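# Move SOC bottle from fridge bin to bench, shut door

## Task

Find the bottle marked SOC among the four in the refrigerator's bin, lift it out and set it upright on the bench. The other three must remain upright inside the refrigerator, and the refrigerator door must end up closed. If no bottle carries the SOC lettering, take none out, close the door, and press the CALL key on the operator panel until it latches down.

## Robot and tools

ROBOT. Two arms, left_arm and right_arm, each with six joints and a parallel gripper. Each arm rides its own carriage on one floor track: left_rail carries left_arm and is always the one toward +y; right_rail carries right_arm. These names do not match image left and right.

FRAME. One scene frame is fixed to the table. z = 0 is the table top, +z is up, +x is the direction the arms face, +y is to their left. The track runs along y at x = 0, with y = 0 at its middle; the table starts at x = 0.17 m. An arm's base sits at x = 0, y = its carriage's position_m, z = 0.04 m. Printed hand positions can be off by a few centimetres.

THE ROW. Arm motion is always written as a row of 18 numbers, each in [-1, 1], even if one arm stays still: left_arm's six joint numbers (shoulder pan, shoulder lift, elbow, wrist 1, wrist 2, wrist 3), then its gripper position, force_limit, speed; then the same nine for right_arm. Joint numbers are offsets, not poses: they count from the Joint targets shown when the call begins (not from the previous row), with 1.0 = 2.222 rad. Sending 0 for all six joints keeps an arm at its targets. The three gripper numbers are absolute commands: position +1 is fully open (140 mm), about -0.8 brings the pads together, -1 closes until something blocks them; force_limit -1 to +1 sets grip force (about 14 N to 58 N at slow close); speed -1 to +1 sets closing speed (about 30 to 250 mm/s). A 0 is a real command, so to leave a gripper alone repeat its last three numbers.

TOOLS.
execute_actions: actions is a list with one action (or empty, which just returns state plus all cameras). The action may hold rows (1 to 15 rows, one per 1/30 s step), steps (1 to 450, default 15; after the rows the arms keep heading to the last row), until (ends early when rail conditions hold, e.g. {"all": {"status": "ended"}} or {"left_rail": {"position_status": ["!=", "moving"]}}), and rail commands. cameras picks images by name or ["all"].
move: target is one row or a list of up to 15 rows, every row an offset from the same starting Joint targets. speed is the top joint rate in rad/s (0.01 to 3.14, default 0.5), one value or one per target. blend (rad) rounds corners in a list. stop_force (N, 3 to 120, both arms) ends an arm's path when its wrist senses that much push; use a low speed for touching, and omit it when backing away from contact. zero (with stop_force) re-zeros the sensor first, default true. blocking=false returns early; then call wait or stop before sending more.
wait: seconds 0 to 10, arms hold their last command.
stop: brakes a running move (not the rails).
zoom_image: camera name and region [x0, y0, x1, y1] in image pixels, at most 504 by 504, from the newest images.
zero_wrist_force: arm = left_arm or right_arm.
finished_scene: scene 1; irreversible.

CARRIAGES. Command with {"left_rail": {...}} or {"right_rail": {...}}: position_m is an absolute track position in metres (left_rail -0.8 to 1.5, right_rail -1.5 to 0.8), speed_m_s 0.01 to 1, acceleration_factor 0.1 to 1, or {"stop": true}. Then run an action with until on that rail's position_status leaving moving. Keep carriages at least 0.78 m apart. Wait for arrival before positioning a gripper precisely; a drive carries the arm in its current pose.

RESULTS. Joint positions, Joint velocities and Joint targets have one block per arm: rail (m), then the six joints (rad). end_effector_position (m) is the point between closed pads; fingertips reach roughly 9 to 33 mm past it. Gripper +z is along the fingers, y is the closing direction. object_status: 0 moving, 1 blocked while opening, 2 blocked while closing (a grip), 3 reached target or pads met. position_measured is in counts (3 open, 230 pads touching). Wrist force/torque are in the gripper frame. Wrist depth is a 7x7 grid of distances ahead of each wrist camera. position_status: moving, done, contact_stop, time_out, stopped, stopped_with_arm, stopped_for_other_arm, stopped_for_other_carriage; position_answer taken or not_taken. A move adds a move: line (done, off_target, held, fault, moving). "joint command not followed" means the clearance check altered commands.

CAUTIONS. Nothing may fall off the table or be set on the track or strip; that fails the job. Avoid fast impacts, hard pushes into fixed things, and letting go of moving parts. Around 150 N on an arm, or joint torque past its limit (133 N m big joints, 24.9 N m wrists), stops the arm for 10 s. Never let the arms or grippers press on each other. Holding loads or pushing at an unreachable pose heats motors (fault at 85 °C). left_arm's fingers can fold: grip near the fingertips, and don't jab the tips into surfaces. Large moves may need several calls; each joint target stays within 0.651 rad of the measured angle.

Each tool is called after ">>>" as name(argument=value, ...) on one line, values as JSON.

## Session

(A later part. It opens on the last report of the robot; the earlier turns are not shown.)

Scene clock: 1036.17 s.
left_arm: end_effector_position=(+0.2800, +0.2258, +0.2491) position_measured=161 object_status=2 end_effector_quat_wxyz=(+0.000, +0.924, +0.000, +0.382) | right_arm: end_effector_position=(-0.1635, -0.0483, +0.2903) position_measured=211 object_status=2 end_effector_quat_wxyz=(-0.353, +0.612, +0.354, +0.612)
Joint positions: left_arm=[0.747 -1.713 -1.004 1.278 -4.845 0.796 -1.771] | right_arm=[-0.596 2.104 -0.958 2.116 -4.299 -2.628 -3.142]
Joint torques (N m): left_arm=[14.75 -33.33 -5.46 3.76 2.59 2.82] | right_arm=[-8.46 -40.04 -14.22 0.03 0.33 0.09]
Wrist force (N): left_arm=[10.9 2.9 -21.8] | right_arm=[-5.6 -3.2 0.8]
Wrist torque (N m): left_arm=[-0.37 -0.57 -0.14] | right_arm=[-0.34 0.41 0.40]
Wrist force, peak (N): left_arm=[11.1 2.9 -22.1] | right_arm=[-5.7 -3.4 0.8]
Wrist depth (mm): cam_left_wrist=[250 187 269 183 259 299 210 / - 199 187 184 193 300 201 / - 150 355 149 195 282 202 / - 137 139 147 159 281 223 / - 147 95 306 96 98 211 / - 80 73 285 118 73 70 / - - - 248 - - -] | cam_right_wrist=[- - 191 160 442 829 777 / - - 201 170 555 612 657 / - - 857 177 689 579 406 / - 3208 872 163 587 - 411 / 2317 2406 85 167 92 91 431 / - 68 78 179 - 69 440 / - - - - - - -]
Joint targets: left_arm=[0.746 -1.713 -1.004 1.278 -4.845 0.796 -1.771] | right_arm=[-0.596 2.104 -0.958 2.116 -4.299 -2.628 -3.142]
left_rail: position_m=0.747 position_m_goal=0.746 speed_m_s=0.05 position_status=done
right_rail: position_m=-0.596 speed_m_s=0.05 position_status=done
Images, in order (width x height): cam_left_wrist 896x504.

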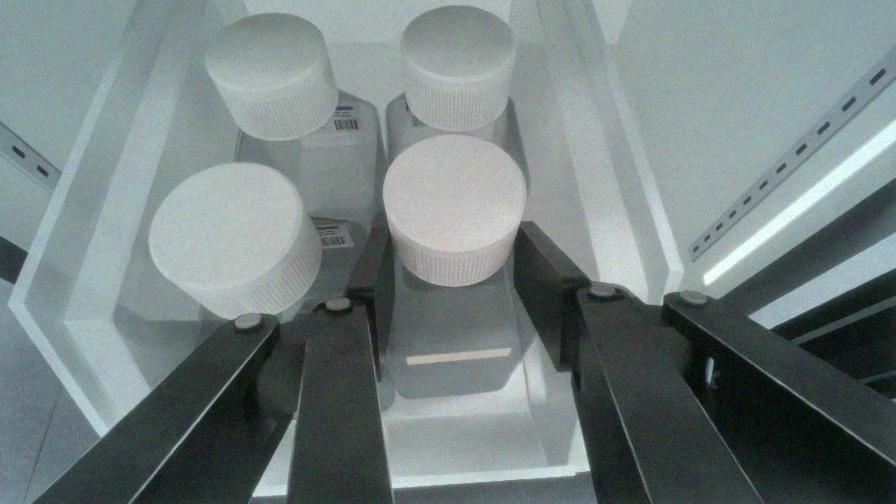

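>>> move(target=[[0,-0.0138,-0.0487,0.0625,0,0,-1,0.1,-1,0,0,0,0,0,0,-1,1,-0.6],[0,-0.0182,-0.1110,0.1292,0,0,-1,0.1,-1,0,0,0,0,0,0,-1,1,-0.6]], speed=0.1, blend=0.05, cameras=["cam_left_wrist","cam_right_wrist"])

Scene clock: 1049.23 s.
left_arm: end_effector_position=(+0.2800, +0.2259, +0.3691) position_measured=161 object_status=2 end_effector_quat_wxyz=(+0.000, +0.924, +0.000, +0.382) | right_arm: end_effector_position=(-0.1635, -0.0483, +0.2903) position_measured=211 object_status=2 end_effector_quat_wxyz=(-0.353, +0.612, +0.354, +0.612)
Joint positions: left_arm=[0.747 -1.713 -1.045 1.031 -4.558 0.796 -1.771] | right_arm=[-0.596 2.104 -0.958 2.116 -4.299 -2.628 -3.142]
Joint torques (N m): left_arm=[12.47 -55.04 -34.6 6.06 -5.06 2.44] | right_arm=[-8.49 -39.88 -14.58 -0.34 0.15 0.2]
Wrist force (N): left_arm=[-7.8 0.9 -1.2] | right_arm=[-2.6 -3.2 0.8]
Wrist torque (N m): left_arm=[0.11 -0.98 0.27] | right_arm=[-0.32 0.38 0.40]
Wrist force, peak (N): left_arm=[10.9 3.0 -22.3] | right_arm=[-5.7 -3.2 1.0]
Wrist depth (mm): cam_left_wrist=[250 262 263 265 266 262 200 / 230 236 236 238 239 240 201 / 218 218 219 152 221 222 201 / 251 336 280 151 415 300 222 / - 314 96 421 96 102 211 / - 79 73 391 - 73 69 / - - - 361 - - -] | cam_right_wrist=[2691 2453 189 160 763 548 789 / - - - 170 789 799 701 / - 2383 903 177 682 - 404 / 2502 - 894 163 - - 406 / 2157 2406 85 167 92 546 435 / 1775 68 78 180 - 69 426 / - - - - - - -]
Joint targets: left_arm=[0.746 -1.713 -1.045 1.031 -4.558 0.796 -1.771] | right_arm=[-0.596 2.104 -0.958 2.116 -4.299 -2.628 -3.142]
left_rail: position_m=0.747 position_m_goal=0.746 speed_m_s=0.05 position_status=done
right_rail: position_m=-0.596 speed_m_s=0.05 position_status=done
move: done
Images, in order (width x height): cam_left_wrist 896x504, cam_right_wrist 896x504.

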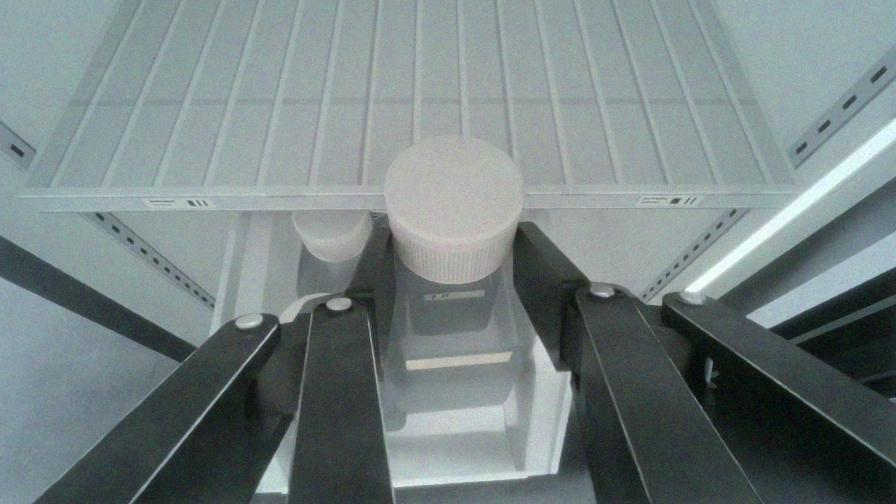

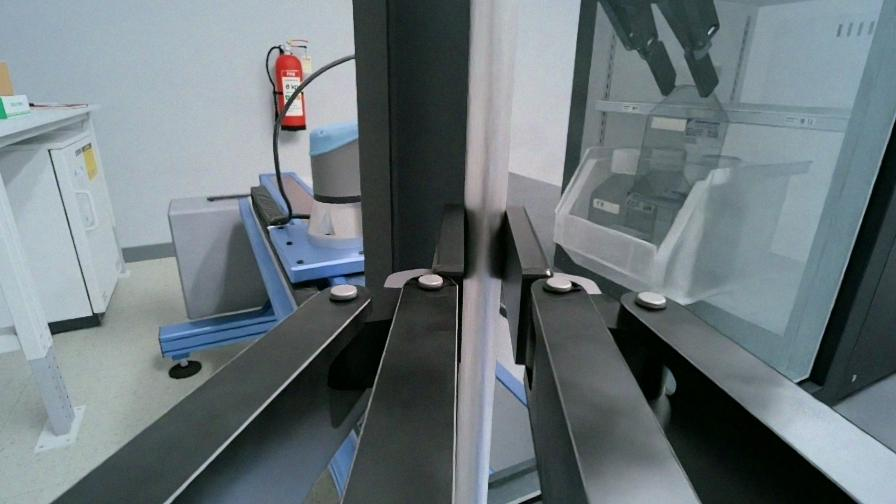

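>>> zoom_image(camera="cam_left_wrist", region=[380, 260, 530, 400])

>>> zoom_image(camera="cam_right_wrist", region=[560, 60, 800, 280])

Scaled by 3.360.

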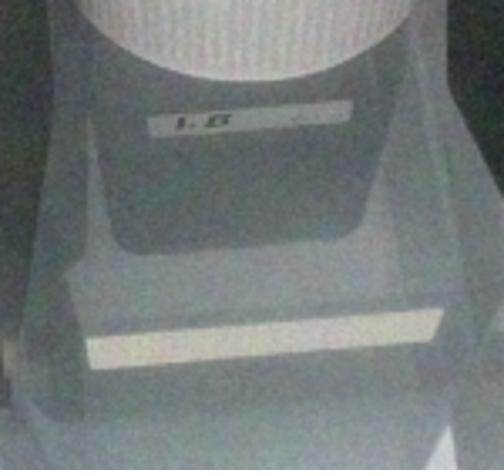

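Scaled by 2.100.

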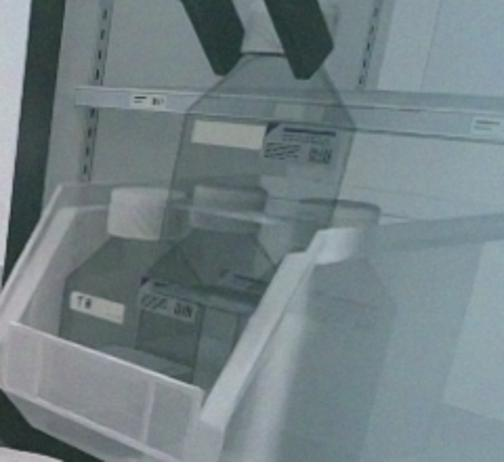

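>>> move(target=[-0.0865,-0.0067,0.0303,0.0558,0.0198,-0.1155,-1,0.1,-1,0,0,0,0,0,0,-1,1,-0.6], speed=0.1, cameras=["cam_left_wrist","cam_right_wrist"])

>>> zoom_image(camera="cam_right_wrist", region=[540, 60, 820, 300])

>>> zoom_image(camera="cam_left_wrist", region=[240, 120, 640, 400])

Scene clock: 1062.17 s.
left_arm: end_effector_position=(+0.1802, +0.2257, +0.3689) position_measured=163 object_status=2 end_effector_quat_wxyz=(+0.000, +0.924, +0.000, +0.382) | right_arm: end_effector_position=(-0.1635, -0.0483, +0.2903) position_measured=211 object_status=2 end_effector_quat_wxyz=(-0.353, +0.612, +0.354, +0.612)
Joint positions: left_arm=[0.746 -1.905 -1.06 1.098 -4.434 0.84 -2.027] | right_arm=[-0.596 2.104 -0.958 2.116 -4.299 -2.628 -3.142]
Joint torques (N m): left_arm=[-14 -52.78 -5.27 6.28 0.08 -3] | right_arm=[-8.62 -38.85 -15.01 -0.59 0.07 -0.1]
Wrist force (N): left_arm=[-0.8 0.5 2.1] | right_arm=[-3.0 -3.9 0.3]
Wrist torque (N m): left_arm=[0.04 -0.37 0.27] | right_arm=[-0.33 0.42 0.40]
Wrist force, peak (N): left_arm=[-8.1 0.7 -1.3] | right_arm=[-2.9 -4.1 0.3]
Wrist depth (mm): cam_left_wrist=[255 263 264 266 268 268 227 / 280 323 337 336 536 294 226 / - 369 334 151 494 323 238 / - 414 - 151 440 341 - / - - 94 445 96 97 502 / - 79 73 477 - 73 - / - - - 456 - - -] | cam_right_wrist=[- - 191 160 492 829 792 / - 3128 205 169 754 678 519 / - - 903 177 686 699 389 / - - 872 163 590 - 414 / 1775 2339 85 167 92 92 433 / - 68 78 179 - 69 441 / - - - - - - -]
Joint targets: left_arm=[0.746 -1.905 -1.060 1.098 -4.434 0.840 -2.027] | right_arm=[-0.596 2.104 -0.958 2.116 -4.299 -2.628 -3.142]
left_rail: position_m=0.746 speed_m_s=0.05 position_status=done
right_rail: position_m=-0.596 speed_m_s=0.05 position_status=done
move: done
Images, in order (width x height): cam_left_wrist 896x504, cam_right_wrist 896x504.

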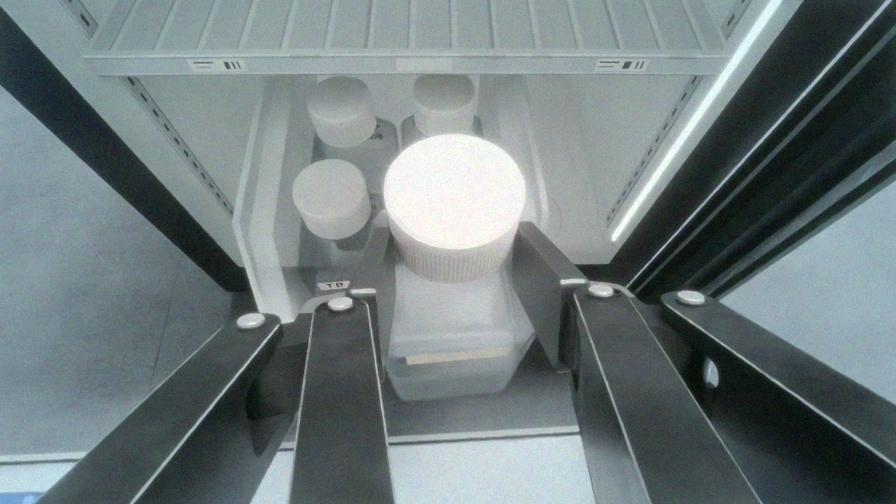

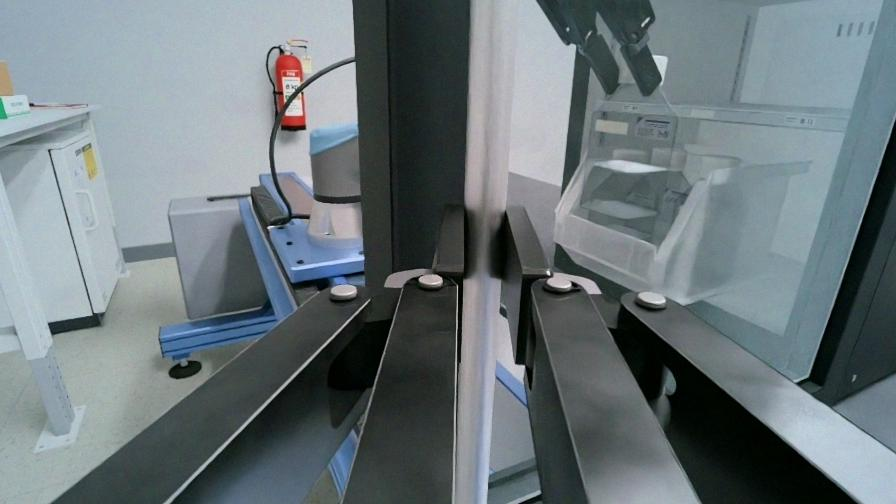

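Scaled by 1.800.

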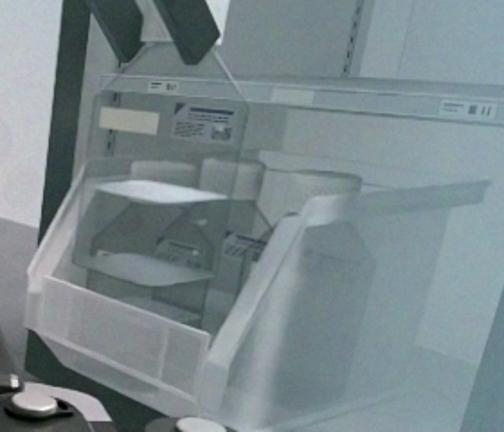

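Scaled by 1.260.

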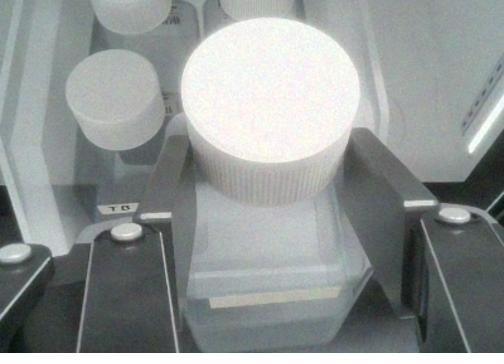

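>>> execute_actions(actions=[{"left_rail":{"position_m":1.17,"speed_m_s":0.15,"acceleration_factor":0.25},"steps":200,"until":{"left_rail":{"position_status":["!=","moving"]}}}], cameras=["cam_bench_left","cam_bench_mid"])

>>> move(target=[0.1040,0.0269,0.0717,-0.1950,-0.0220,0.1400,-1,0.1,-1,0,0,0,0,0,0,-1,1,-0.6], speed=0.2, cameras=["cam_bench_left","cam_bench_mid","cam_left_wrist"])

Scene clock: 1078.87 s.
left_arm: end_effector_position=(+0.1800, +0.6493, +0.3689) position_measured=163 object_status=2 end_effector_quat_wxyz=(+0.000, +0.924, +0.000, +0.382) | right_arm: end_effector_position=(-0.1635, -0.0483, +0.2903) position_measured=211 object_status=2 end_effector_quat_wxyz=(-0.353, +0.612, +0.354, +0.612)
Joint positions: left_arm=[1.17 -1.905 -1.06 1.098 -4.434 0.84 -2.027] | right_arm=[-0.596 2.104 -0.958 2.116 -4.299 -2.628 -3.142]
Joint torques (N m): left_arm=[-5.46 -42.64 -11.49 2.03 -4.31 -0.21] | right_arm=[-8.38 -37.77 -15.33 -0.81 -0.15 0.01]
Wrist force (N): left_arm=[-0.6 0.4 2.0] | right_arm=[-2.8 -4.1 0.3]
Wrist torque (N m): left_arm=[0.02 -0.41 0.27] | right_arm=[-0.35 0.41 0.40]
Wrist force, peak (N): left_arm=[-0.8 0.3 2.4] | right_arm=[-3.0 -4.2 0.2]
Wrist depth (mm): cam_left_wrist=[- - - 680 - - 279 / - - 641 - - 365 372 / - 596 - 151 - 418 - / - - 554 151 131 480 403 / - 89 94 480 96 98 427 / - 79 73 - - 73 - / - - - 455 - - -] | cam_right_wrist=[- - 188 160 758 837 - / 2085 - 1283 169 740 845 517 / - 3089 1270 177 - 732 395 / - - 887 163 120 616 412 / 2018 2317 85 167 92 94 433 / 1738 68 78 179 - 69 436 / - - - - - - -]
Joint targets: left_arm=[1.170 -1.905 -1.060 1.098 -4.434 0.840 -2.027] | right_arm=[-0.596 2.104 -0.958 2.116 -4.299 -2.628 -3.142]
Tool commands: left_gripper/position=-1.0 left_gripper/force_limit=+0.1 left_gripper/speed=-1.0 right_gripper/position=-1.0 right_gripper/force_limit=+1.0 right_gripper/speed=-0.6
left_rail: position_m=1.170 speed_m_s=0.15 position_status=done
right_rail: position_m=-0.596 speed_m_s=0.05 position_status=done
Images, in order (width x height): cam_bench_left 896x504, cam_bench_mid 896x504.

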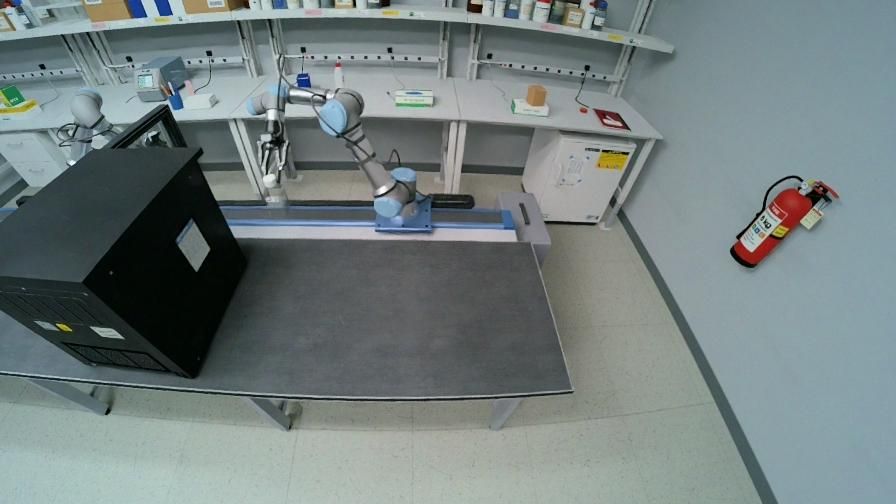

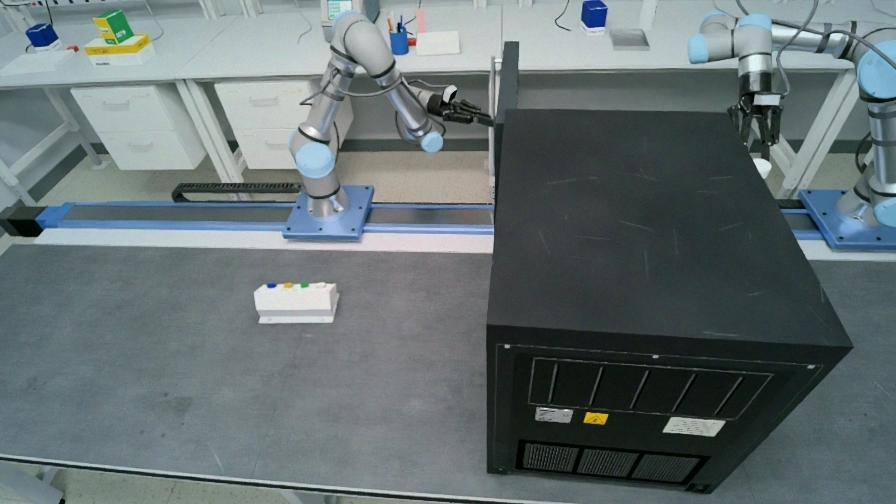

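Scene clock: 1081.67 s.
left_arm: end_effector_position=(+0.2999, +0.6493, +0.2503) position_measured=163 object_status=2 end_effector_quat_wxyz=(+0.000, +0.924, +0.000, +0.382) | right_arm: end_effector_position=(-0.1635, -0.0483, +0.2903) position_measured=211 object_status=2 end_effector_quat_wxyz=(-0.353, +0.612, +0.354, +0.612)
Joint positions: left_arm=[1.17 -1.674 -1 1.258 -4.867 0.791 -1.716] | right_arm=[-0.596 2.104 -0.958 2.116 -4.299 -2.628 -3.142]
Joint torques (N m): left_arm=[13.72 -35.37 -6.26 1.63 -4.89 2.71] | right_arm=[-8.99 -37.62 -15.75 -0.91 -0.1 -0.09]
Wrist force (N): left_arm=[-1.0 0.4 2.4] | right_arm=[-2.6 -3.8 0.1]
Wrist torque (N m): left_arm=[0.05 -0.33 0.08] | right_arm=[-0.28 0.36 0.40]
Wrist force, peak (N): left_arm=[-1.1 0.7 3.1] | right_arm=[-3.0 -4.1 0.6]
Wrist depth (mm): cam_left_wrist=[- 535 597 - - - 196 / 511 510 - - 453 - 197 / 482 459 - 151 - - 187 / - - - 150 135 - 240 / 375 - 94 - 97 97 319 / - 79 73 - - 73 - / - - - - - - -] | cam_right_wrist=[- 2720 194 160 727 854 765 / - - 1233 170 815 869 484 / - 3167 1283 177 815 - 629 / - 3626 993 163 - - 412 / 2085 2453 85 166 92 91 434 / - 68 78 179 - 69 439 / - - - - - - -]
Joint targets: left_arm=[1.170 -1.674 -1.000 1.258 -4.867 0.791 -1.716] | right_arm=[-0.596 2.104 -0.958 2.116 -4.299 -2.628 -3.142]
left_rail: position_m=1.170 speed_m_s=0.15 position_status=done
right_rail: position_m=-0.596 speed_m_s=0.05 position_status=done
move: done
Images, in order (width x height): cam_bench_left 896x504, cam_bench_mid 896x504, cam_left_wrist 896x504.

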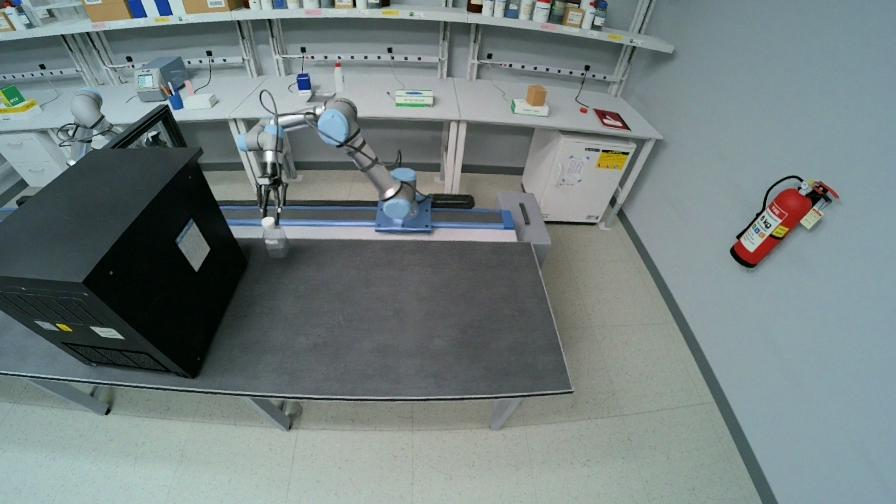

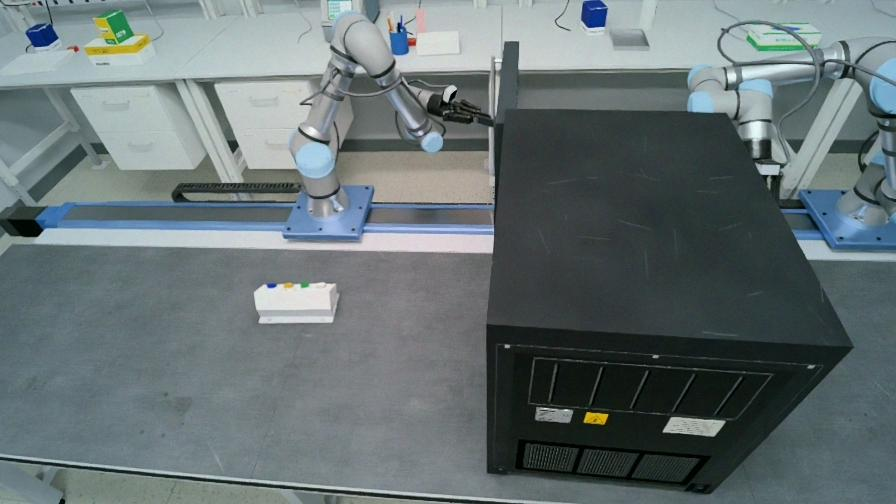

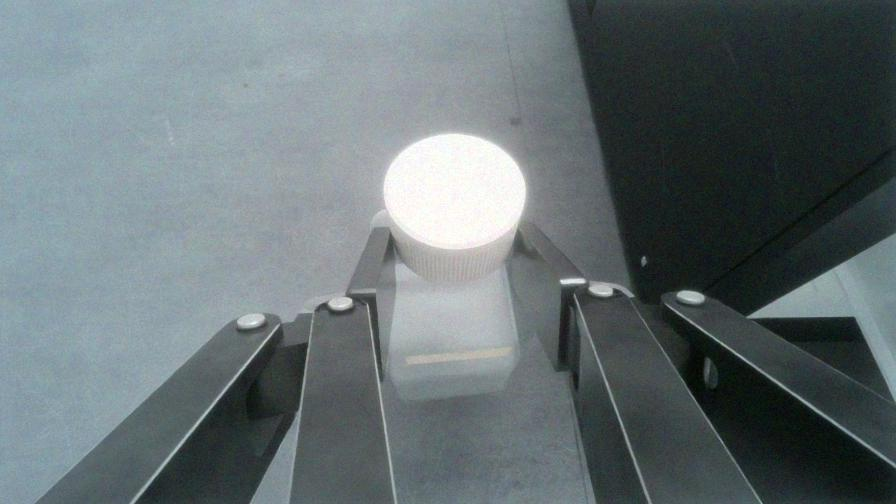

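>>> zoom_image(camera="cam_bench_left", region=[240, 200, 310, 270])

>>> move(target=[0,0.0284,0.0471,-0.0754,0,0,-1,0.1,-1,0,0,0,0,0,0,-1,1,-0.6], speed=0.06, stop_force=6, cameras=["cam_left_wrist","cam_bench_left"])

Scaled by 7.200.

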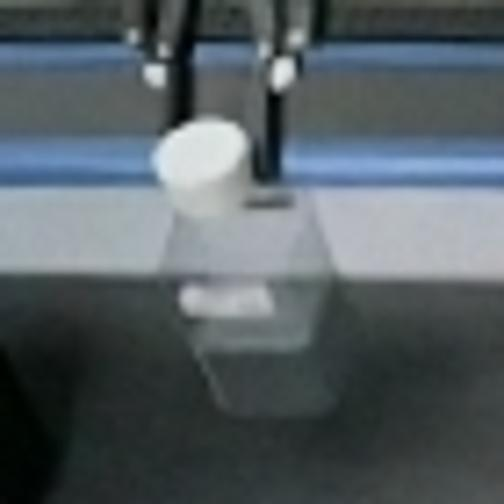

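Scene clock: 1088.77 s.
left_arm: end_effector_position=(+0.3000, +0.6493, +0.1731) position_measured=163 object_status=2 end_effector_quat_wxyz=(+0.000, +0.924, +0.000, +0.382) | right_arm: end_effector_position=(-0.1635, -0.0483, +0.2903) position_measured=211 object_status=2 end_effector_quat_wxyz=(-0.353, +0.612, +0.354, +0.612)
Joint positions: left_arm=[1.17 -1.674 -0.937 1.362 -5.035 0.791 -1.716] | right_arm=[-0.596 2.104 -0.958 2.116 -4.299 -2.628 -3.142]
Joint torques (N m): left_arm=[14.37 -36.29 -3.91 1.18 -3.72 2.8] | right_arm=[-8.69 -37.26 -15.6 -0.87 -0.15 -0.04]
Wrist force (N): left_arm=[-0.8 0.4 2.4] | right_arm=[-2.9 -3.9 0.4]
Wrist torque (N m): left_arm=[0.05 -0.37 0.07] | right_arm=[-0.31 0.39 0.40]
Wrist force, peak (N): left_arm=[-1.2 0.4 2.6] | right_arm=[-3.1 -4.1 0.5]
Wrist depth (mm): cam_left_wrist=[464 - - - - 299 - / - - 417 - - - 188 / - - - 150 - 296 189 / - 342 - 151 149 260 240 / - 317 94 - 96 97 300 / - 79 73 - - 73 69 / - - - - - - -] | cam_right_wrist=[- - 624 160 745 823 - / - - 671 170 4550 780 479 / - - 1245 177 703 - 404 / - 3735 - 163 613 629 414 / 2103 2296 85 167 92 91 434 / - 68 78 179 - 69 423 / - - - - - - -]
Joint targets: left_arm=[1.170 -1.674 -0.937 1.362 -5.035 0.791 -1.716] | right_arm=[-0.596 2.104 -0.958 2.116 -4.299 -2.628 -3.142]
left_rail: position_m=1.170 speed_m_s=0.15 position_status=done
right_rail: position_m=-0.596 speed_m_s=0.05 position_status=done
move: done
Images, in order (width x height): cam_bench_left 896x504, cam_left_wrist 896x504.

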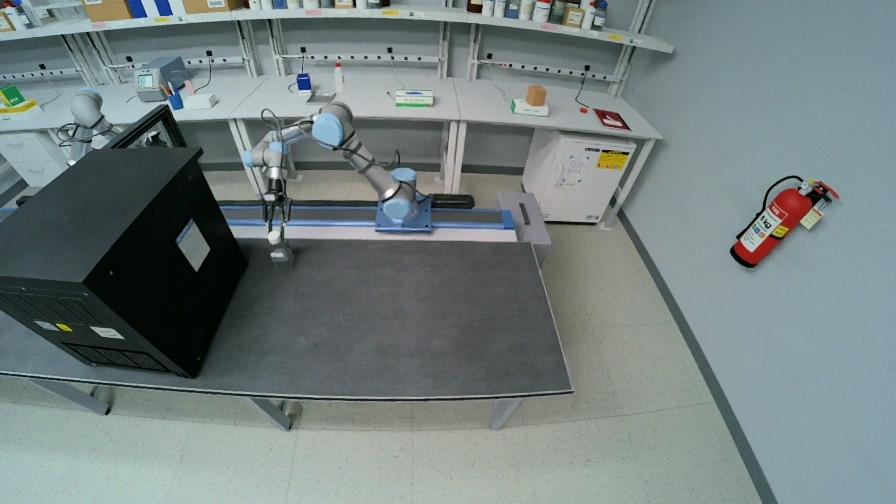

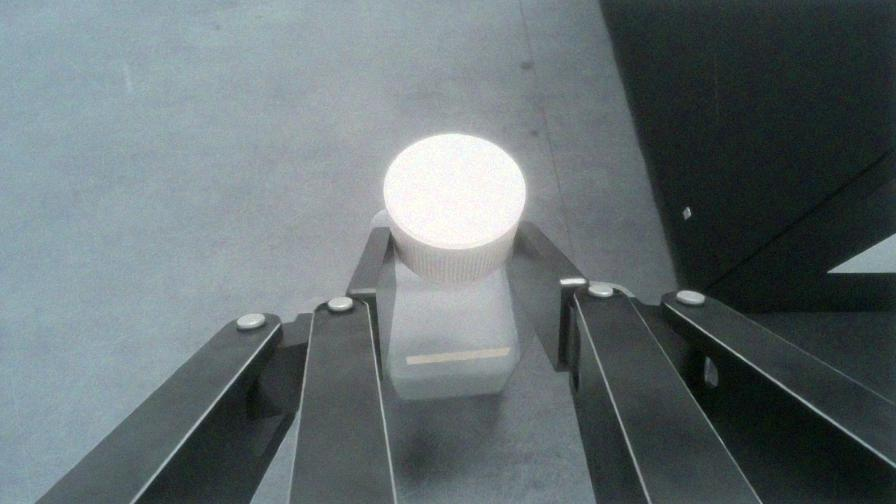

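>>> move(target=[0,0.0169,0.0136,-0.0305,0,0,-1,0.1,-1,0,0,0,0,0,0,-1,1,-0.6], speed=0.03, stop_force=4, cameras=["cam_left_wrist","cam_bench_left"])

>>> zoom_image(camera="cam_bench_left", region=[240, 200, 320, 280])

Scene clock: 1097.57 s.
left_arm: end_effector_position=(+0.2999, +0.6491, +0.1686) position_measured=163 object_status=2 end_effector_quat_wxyz=(+0.000, +0.924, +0.000, +0.382) | right_arm: end_effector_position=(-0.1635, -0.0483, +0.2903) position_measured=211 object_status=2 end_effector_quat_wxyz=(-0.353, +0.612, +0.354, +0.612)
Joint positions: left_arm=[1.17 -1.674 -0.932 1.366 -5.044 0.791 -1.716] | right_arm=[-0.596 2.104 -0.958 2.116 -4.299 -2.628 -3.142]
Joint torques (N m): left_arm=[13.27 -56.43 -30.59 5.35 -1.35 2.75] | right_arm=[-8.9 -36.53 -16.6 -1.07 -0.36 -0.16]
Wrist force (N): left_arm=[-0.9 0.3 2.3] | right_arm=[-2.8 -3.8 0.2]
Wrist torque (N m): left_arm=[0.02 -0.36 0.07] | right_arm=[-0.30 0.39 0.40]
Wrist force, peak (N): left_arm=[4.4 0.0 -5.8] | right_arm=[-3.0 -4.1 0.4]
Wrist depth (mm): cam_left_wrist=[451 - - - - 273 224 / - - 405 399 398 281 187 / - 376 - 151 - - 189 / - - 332 151 132 277 252 / - - 94 - 96 97 282 / - 79 73 - - 73 - / - - - - - - -] | cam_right_wrist=[2580 - 627 160 780 848 - / - - 648 169 782 845 701 / 1955 - 1270 177 626 - 703 / 1881 2750 897 163 143 - 411 / 1970 2296 85 167 92 92 434 / 1750 68 78 179 - 69 434 / - - - - - - -]
Joint targets: left_arm=[1.170 -1.674 -0.932 1.366 -5.044 0.791 -1.716] | right_arm=[-0.596 2.104 -0.958 2.116 -4.299 -2.628 -3.142]
left_rail: position_m=1.170 speed_m_s=0.15 position_status=done
right_rail: position_m=-0.596 speed_m_s=0.05 position_status=done
move: contact (left_arm); left_arm: the wrist 1 is farthest, 0.059 rad from its target
Images, in order (width x height): cam_bench_left 896x504, cam_left_wrist 896x504.

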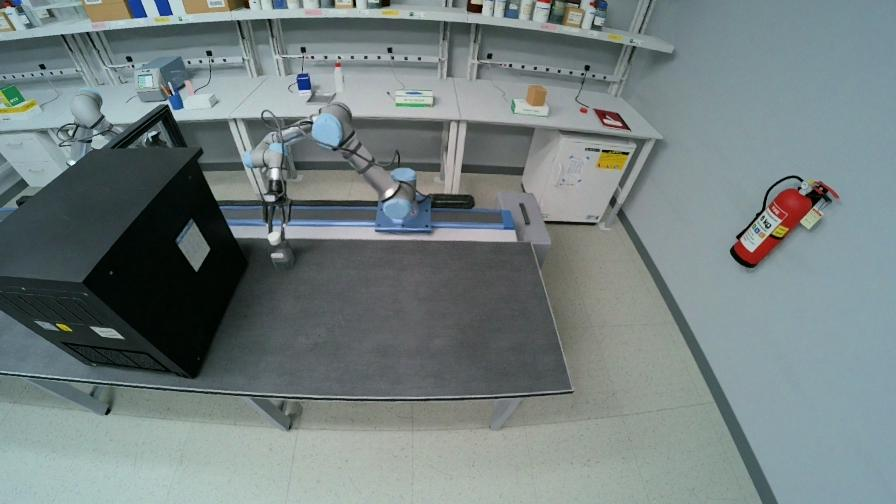

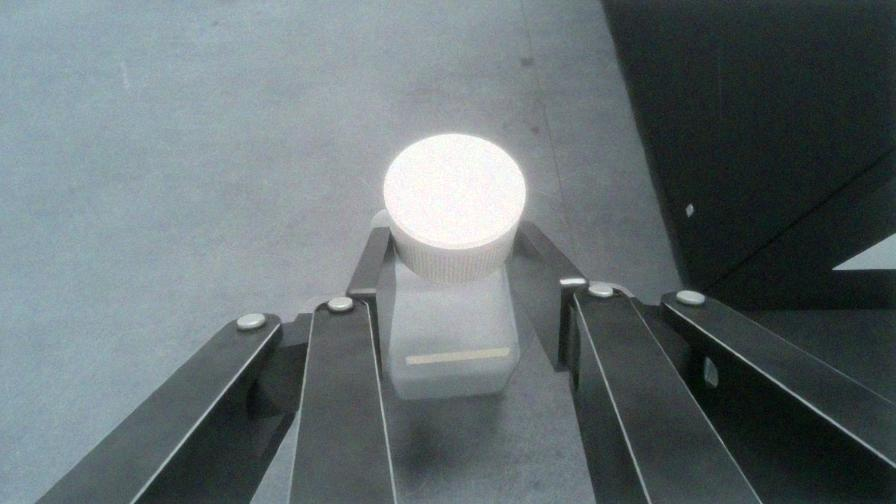

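Scaled by 6.300.

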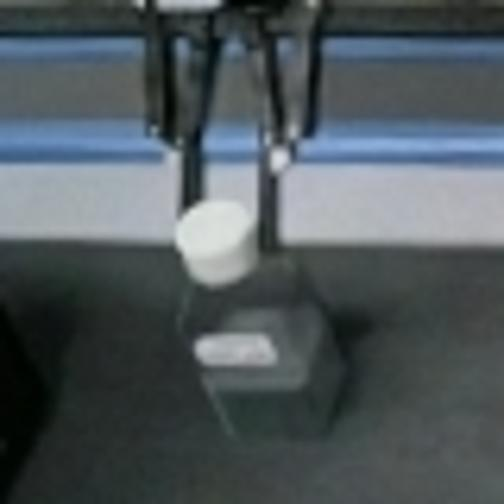

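>>> execute_actions(actions=[{"rows":[[0,0,0,0,0,0,0.0,0.1,-1,0,0,0,0,0,0,-1,1,-0.6]],"steps":45}])

Scene clock: 1104.73 s.
left_arm: end_effector_position=(+0.2999, +0.6491, +0.1686) position_measured=129 object_status=3 end_effector_quat_wxyz=(+0.000, +0.924, +0.000, +0.382) | right_arm: end_effector_position=(-0.1635, -0.0483, +0.2903) position_measured=211 object_status=2 end_effector_quat_wxyz=(-0.353, +0.612, +0.354, +0.612)
Joint positions: left_arm=[1.17 -1.674 -0.932 1.366 -5.044 0.791 -1.716] | right_arm=[-0.596 2.104 -0.958 2.116 -4.299 -2.628 -3.142]
Joint torques (N m): left_arm=[13.05 -41.17 -22.49 0.83 -1.34 2.58] | right_arm=[-8.84 -35.86 -16.54 -1.21 -0.45 -0.19]
Wrist force (N): left_arm=[1.4 0.3 -0.3] | right_arm=[-2.9 -4.1 0.3]
Wrist torque (N m): left_arm=[0.01 -0.23 0.08] | right_arm=[-0.36 0.40 0.40]
Wrist force, peak (N): left_arm=[-1.1 0.5 2.6] | right_arm=[-2.9 -4.2 0.2]
Wrist depth (mm): cam_left_wrist=[431 445 - - - - 206 / - 409 - - - - 196 / - - - 151 - - 189 / - 335 - 144 130 - 240 / - - 106 - 117 94 275 / - 79 283 - - 70 - / - - - - - - 71] | cam_right_wrist=[- - 624 160 758 829 772 / - - 1227 170 805 845 701 / - - 1257 177 699 - 405 / 2607 1910 1093 162 632 575 410 / 2103 2429 85 166 92 92 432 / 1787 68 78 179 - 69 434 / - - - - - - -]
Joint targets: left_arm=[1.170 -1.674 -0.932 1.366 -5.044 0.791 -1.716] | right_arm=[-0.596 2.104 -0.958 2.116 -4.299 -2.628 -3.142]
left_rail: position_m=1.170 speed_m_s=0.15 position_status=done
right_rail: position_m=-0.596 speed_m_s=0.05 position_status=done

>>> move(target=[-0.0743,-0.0527,-0.0797,0.2030,0.0134,-0.1015,0,0.1,-1,0,0,0,0,0,0,-1,1,-0.6], speed=0.2, cameras=["cam_left_wrist","cam_bench_left"])

>>> zoom_image(camera="cam_bench_left", region=[240, 200, 320, 280])

>>> zoom_image(camera="cam_left_wrist", region=[360, 130, 540, 330])

Scene clock: 1112.93 s.
left_arm: end_effector_position=(+0.2150, +0.6490, +0.3214) position_measured=129 object_status=3 end_effector_quat_wxyz=(+0.000, +0.924, +0.000, +0.383) | right_arm: end_effector_position=(-0.1635, -0.0483, +0.2903) position_measured=211 object_status=2 end_effector_quat_wxyz=(-0.353, +0.612, +0.354, +0.612)
Joint positions: left_arm=[1.17 -1.839 -1.049 1.19 -4.593 0.821 -1.941] | right_arm=[-0.596 2.104 -0.958 2.116 -4.299 -2.628 -3.142]
Joint torques (N m): left_arm=[-15.31 -52.02 -31.57 5.41 0.76 -2.64] | right_arm=[-8.36 -35.7 -16.33 -1.39 -0.47 -0.28]
Wrist force (N): left_arm=[1.9 0.5 -0.4] | right_arm=[-2.7 -4.1 0.3]
Wrist torque (N m): left_arm=[0.05 -0.31 0.27] | right_arm=[-0.36 0.38 0.40]
Wrist force, peak (N): left_arm=[2.0 0.4 -0.8] | right_arm=[-2.8 -4.3 0.4]
Wrist depth (mm): cam_left_wrist=[- - 684 - - 282 203 / - - - - - 265 309 / 555 542 - - - 331 341 / 493 - - - 148 429 343 / - - 106 475 117 94 314 / - 79 78 431 - 70 - / - - - 409 405 - 71] | cam_right_wrist=[- - 187 160 761 826 - / - 3052 1221 169 805 851 521 / 1940 - 1264 177 695 765 394 / - - 937 163 130 577 404 / 2002 2406 85 167 92 91 435 / 1840 68 78 179 - 69 435 / - - - - - - -]
Joint targets: left_arm=[1.170 -1.839 -1.049 1.189 -4.593 0.821 -1.942] | right_arm=[-0.596 2.104 -0.958 2.116 -4.299 -2.628 -3.142]
left_rail: position_m=1.170 speed_m_s=0.15 position_status=done
right_rail: position_m=-0.596 speed_m_s=0.05 position_status=done
move: done
Images, in order (width x height): cam_bench_left 896x504, cam_left_wrist 896x504.

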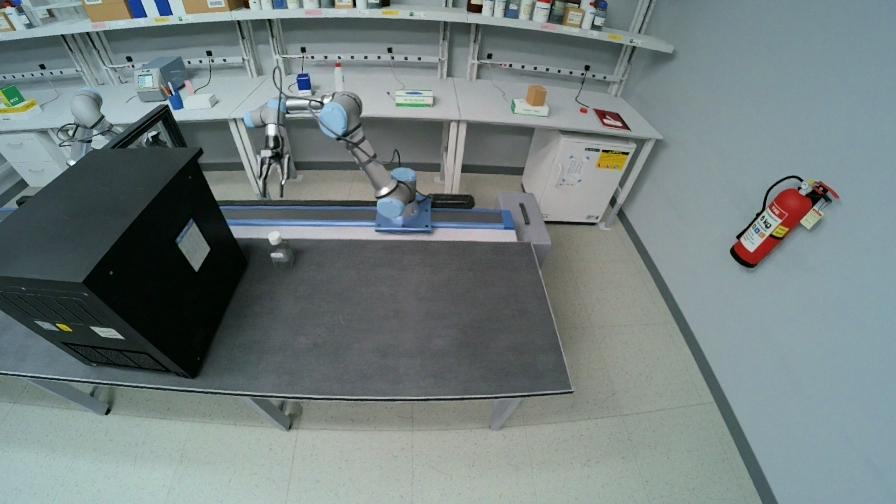

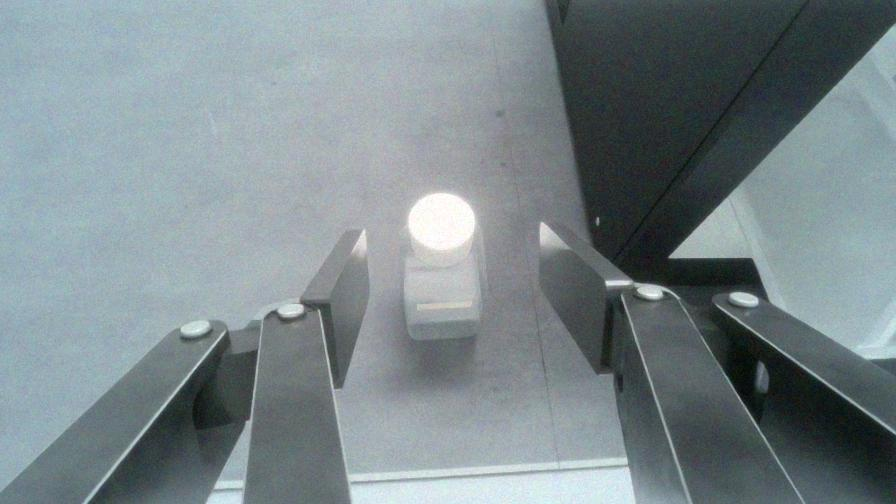

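Scaled by 6.300.

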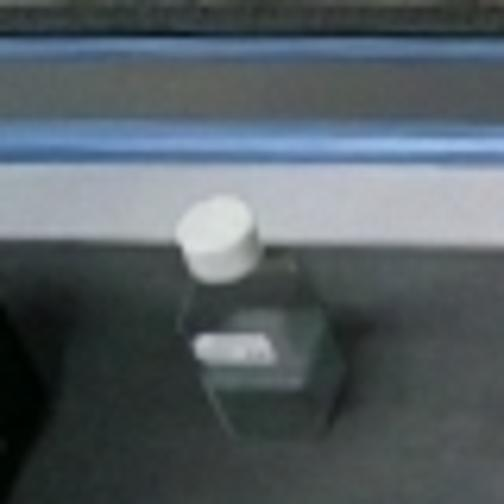

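Scaled by 2.520.

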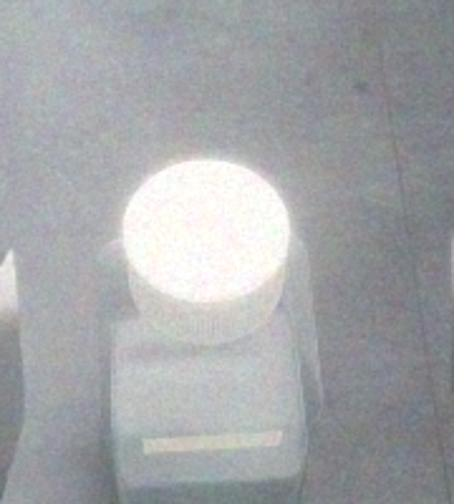

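>>> wait(seconds=0.1, cameras=["cam_right_wrist"])

>>> zoom_image(camera="cam_right_wrist", region=[570, 130, 730, 260])

Scene clock: 1140.33 s.
left_arm: end_effector_position=(+0.2149, +0.6490, +0.3215) position_measured=129 object_status=3 end_effector_quat_wxyz=(+0.000, +0.924, +0.000, +0.383) | right_arm: end_effector_position=(-0.1635, -0.0483, +0.2903) position_measured=211 object_status=2 end_effector_quat_wxyz=(-0.353, +0.612, +0.354, +0.612)
Joint positions: left_arm=[1.17 -1.839 -1.049 1.189 -4.593 0.821 -1.942] | right_arm=[-0.596 2.104 -0.958 2.116 -4.299 -2.628 -3.142]
Joint torques (N m): left_arm=[-14.64 -51.69 -31.34 5.15 0.71 -2.72] | right_arm=[-8.49 -34.45 -16.44 -1.68 -0.7 -0.34]
Wrist force (N): left_arm=[1.6 0.5 -0.5] | right_arm=[-2.7 -3.8 0.2]
Wrist torque (N m): left_arm=[0.06 -0.26 0.27] | right_arm=[-0.30 0.33 0.40]
Wrist force, peak (N): left_arm=[2.0 0.6 -0.5] | right_arm=[-2.9 -4.3 0.2]
Wrist depth (mm): cam_left_wrist=[- - - - 482 - 205 / 605 - - - - 269 321 / - - - - 547 - 341 / - - - 493 149 429 343 / 474 94 106 - 117 89 87 / - 79 - - 428 70 - / - - - 403 - - 71] | cam_right_wrist=[- - 191 160 768 831 863 / - - 1227 169 810 840 514 / - - 1264 177 765 - 407 / - 2662 1051 163 118 - 410 / 1910 2234 85 167 92 92 433 / - 68 78 180 - 69 428 / - - - - - - -]
Joint targets: left_arm=[1.170 -1.839 -1.049 1.189 -4.593 0.821 -1.942] | right_arm=[-0.596 2.104 -0.958 2.116 -4.299 -2.628 -3.142]
Tool commands: left_gripper/position=+0.0 left_gripper/force_limit=+0.1 left_gripper/speed=-1.0 right_gripper/position=-1.0 right_gripper/force_limit=+1.0 right_gripper/speed=-0.6
left_rail: position_m=1.170 speed_m_s=0.15 position_status=done
right_rail: position_m=-0.596 speed_m_s=0.05 position_status=done
wait: 0.10 s; at rest from the start
Images, in order (width x height): cam_right_wrist 896x504.

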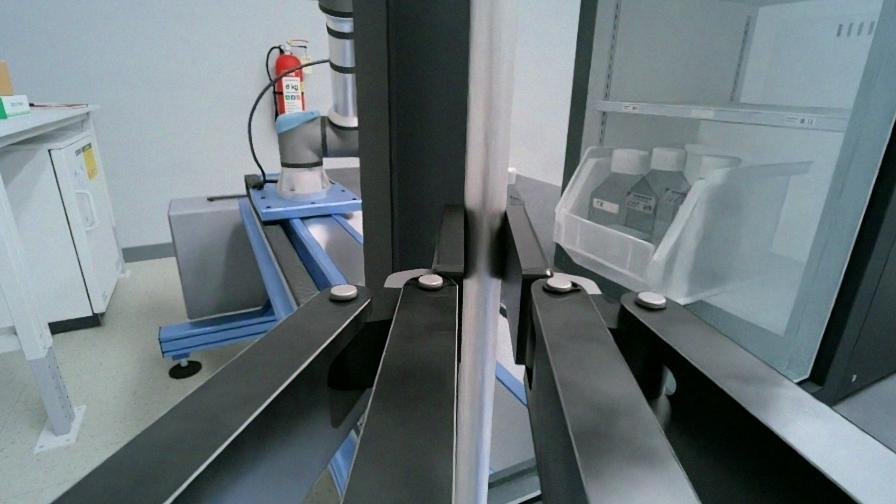

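Scaled by 3.150.

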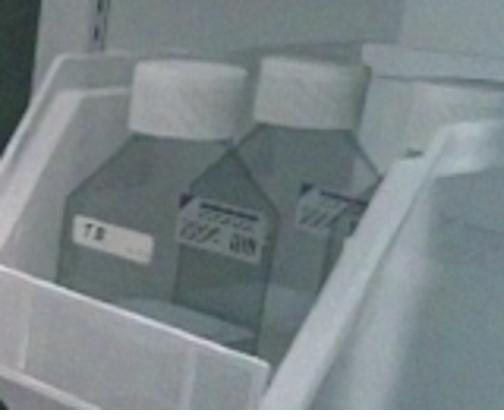

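>>> move(target=[-0.0972,0.2193,0.1164,0.2546,-0.1514,-0.5394,-1,-1,-1,0,0,0,0,0,0,-1,1,-0.6], speed=0.4)

>>> execute_actions(actions=[{"left_rail":{"position_m":0.77,"speed_m_s":0.2},"steps":200,"until":{"left_rail":{"position_status":["!=","moving"]}}}], cameras=["cam_left_wrist"])

>>> zoom_image(camera="cam_left_wrist", region=[200, 140, 460, 340])

Scene clock: 1167.30 s.
left_arm: end_effector_position=(+0.1462, +0.5702, +0.2248) position_measured=230 object_status=3 end_effector_quat_wxyz=(-0.001, +0.707, -0.001, +0.707) | right_arm: end_effector_position=(-0.1635, -0.0483, +0.2903) position_measured=211 object_status=2 end_effector_quat_wxyz=(-0.353, +0.612, +0.354, +0.612)
Joint positions: left_arm=[1.17 -2.055 -0.562 1.448 -4.027 0.485 -3.14] | right_arm=[-0.596 2.104 -0.958 2.116 -4.299 -2.628 -3.142]
Joint torques (N m): left_arm=[-14.42 -40.91 0.29 3.26 -2.5 -2.63] | right_arm=[-8.49 -33.14 -15.94 -1.91 -0.82 -0.44]
Wrist force (N): left_arm=[1.0 -0.2 0.2] | right_arm=[-2.8 -4.0 0.2]
Wrist torque (N m): left_arm=[-0.22 0.00 0.33] | right_arm=[-0.35 0.39 0.40]
Wrist force, peak (N): left_arm=[2.4 0.3 -0.6] | right_arm=[-3.0 -4.2 0.4]
Wrist depth (mm): cam_left_wrist=[- - - - - 360 386 / - - - - - 571 542 / - - - - 333 378 384 / 2498 3401 3767 134 - 381 299 / - 634 91 98 97 338 250 / 471 - 76 - 75 72 307 / - - - - - 69 -] | cam_right_wrist=[2634 812 799 160 772 829 792 / - 807 903 169 780 820 514 / - 691 678 177 - 643 409 / - 687 713 163 610 609 413 / 2406 2214 85 167 92 92 434 / 1679 68 78 180 - 69 440 / - - - - - - -]
Joint targets: left_arm=[1.170 -2.055 -0.561 1.448 -4.027 0.485 -3.140] | right_arm=[-0.596 2.104 -0.958 2.116 -4.299 -2.628 -3.142]
left_rail: position_m=1.170 speed_m_s=0.15 position_status=done
right_rail: position_m=-0.596 speed_m_s=0.05 position_status=done
move: done

Scene clock: 1170.40 s.
left_arm: end_effector_position=(+0.1461, +0.1702, +0.2247) position_measured=230 object_status=3 end_effector_quat_wxyz=(-0.001, +0.707, -0.001, +0.707) | right_arm: end_effector_position=(-0.1635, -0.0483, +0.2903) position_measured=211 object_status=2 end_effector_quat_wxyz=(-0.353, +0.612, +0.354, +0.612)
Joint positions: left_arm=[0.77 -2.055 -0.561 1.448 -4.027 0.485 -3.14] | right_arm=[-0.596 2.104 -0.958 2.116 -4.299 -2.628 -3.142]
Joint torques (N m): left_arm=[-12.87 -44.3 -7.82 2.52 -0.77 -2.76] | right_arm=[-9.18 -33.33 -16.47 -2 -0.96 -0.48]
Wrist force (N): left_arm=[1.1 -0.2 0.3] | right_arm=[-2.6 -3.9 0.3]
Wrist torque (N m): left_arm=[-0.23 -0.03 0.34] | right_arm=[-0.33 0.34 0.40]
Wrist force, peak (N): left_arm=[1.4 -0.3 0.3] | right_arm=[-2.9 -4.2 0.1]
Wrist depth (mm): cam_left_wrist=[309 437 304 307 303 239 - / 308 434 568 563 345 241 - / 310 279 462 440 346 250 - / - 300 469 150 401 259 782 / - 273 97 99 94 270 571 / - - 76 - 75 72 - / - - - - - 69 -] | cam_right_wrist=[2317 438 349 160 761 834 - / 2453 431 445 170 777 826 522 / - 404 332 177 448 - 405 / - 374 304 163 387 - 416 / 363 361 85 167 92 92 431 / - 68 78 179 - 69 435 / - - - - - - -]
Joint targets: left_arm=[0.770 -2.055 -0.561 1.448 -4.027 0.485 -3.140] | right_arm=[-0.596 2.104 -0.958 2.116 -4.299 -2.628 -3.142]
Tool commands: left_gripper/position=-1.0 left_gripper/force_limit=-1.0 left_gripper/speed=-1.0 right_gripper/position=-1.0 right_gripper/force_limit=+1.0 right_gripper/speed=-0.6
left_rail: position_m=0.770 speed_m_s=0.20 position_status=done
right_rail: position_m=-0.596 speed_m_s=0.05 position_status=done
Images, in order (width x height): cam_left_wrist 896x504.

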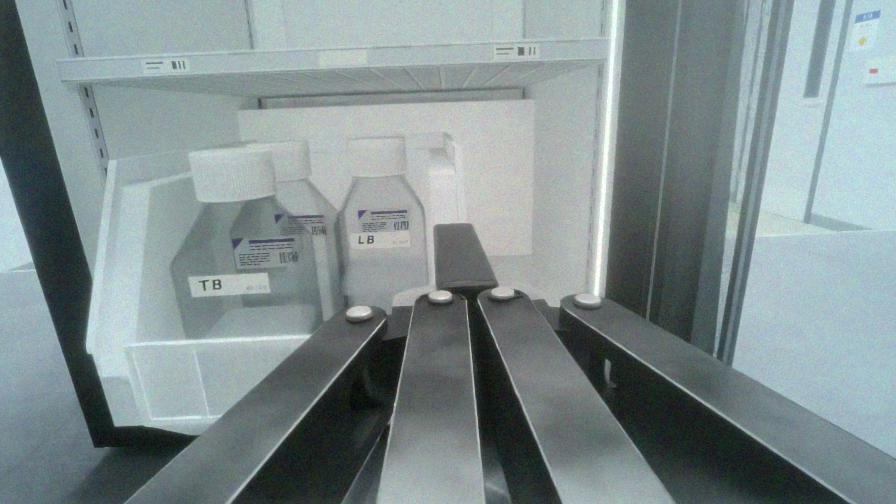

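Scaled by 1.938.

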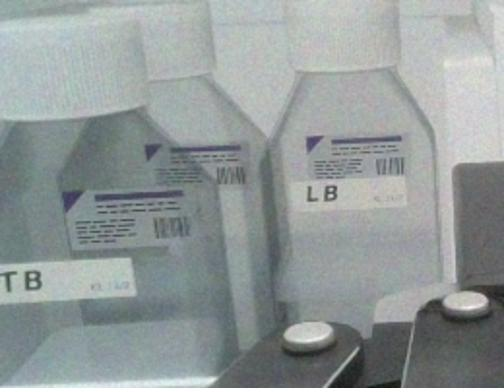

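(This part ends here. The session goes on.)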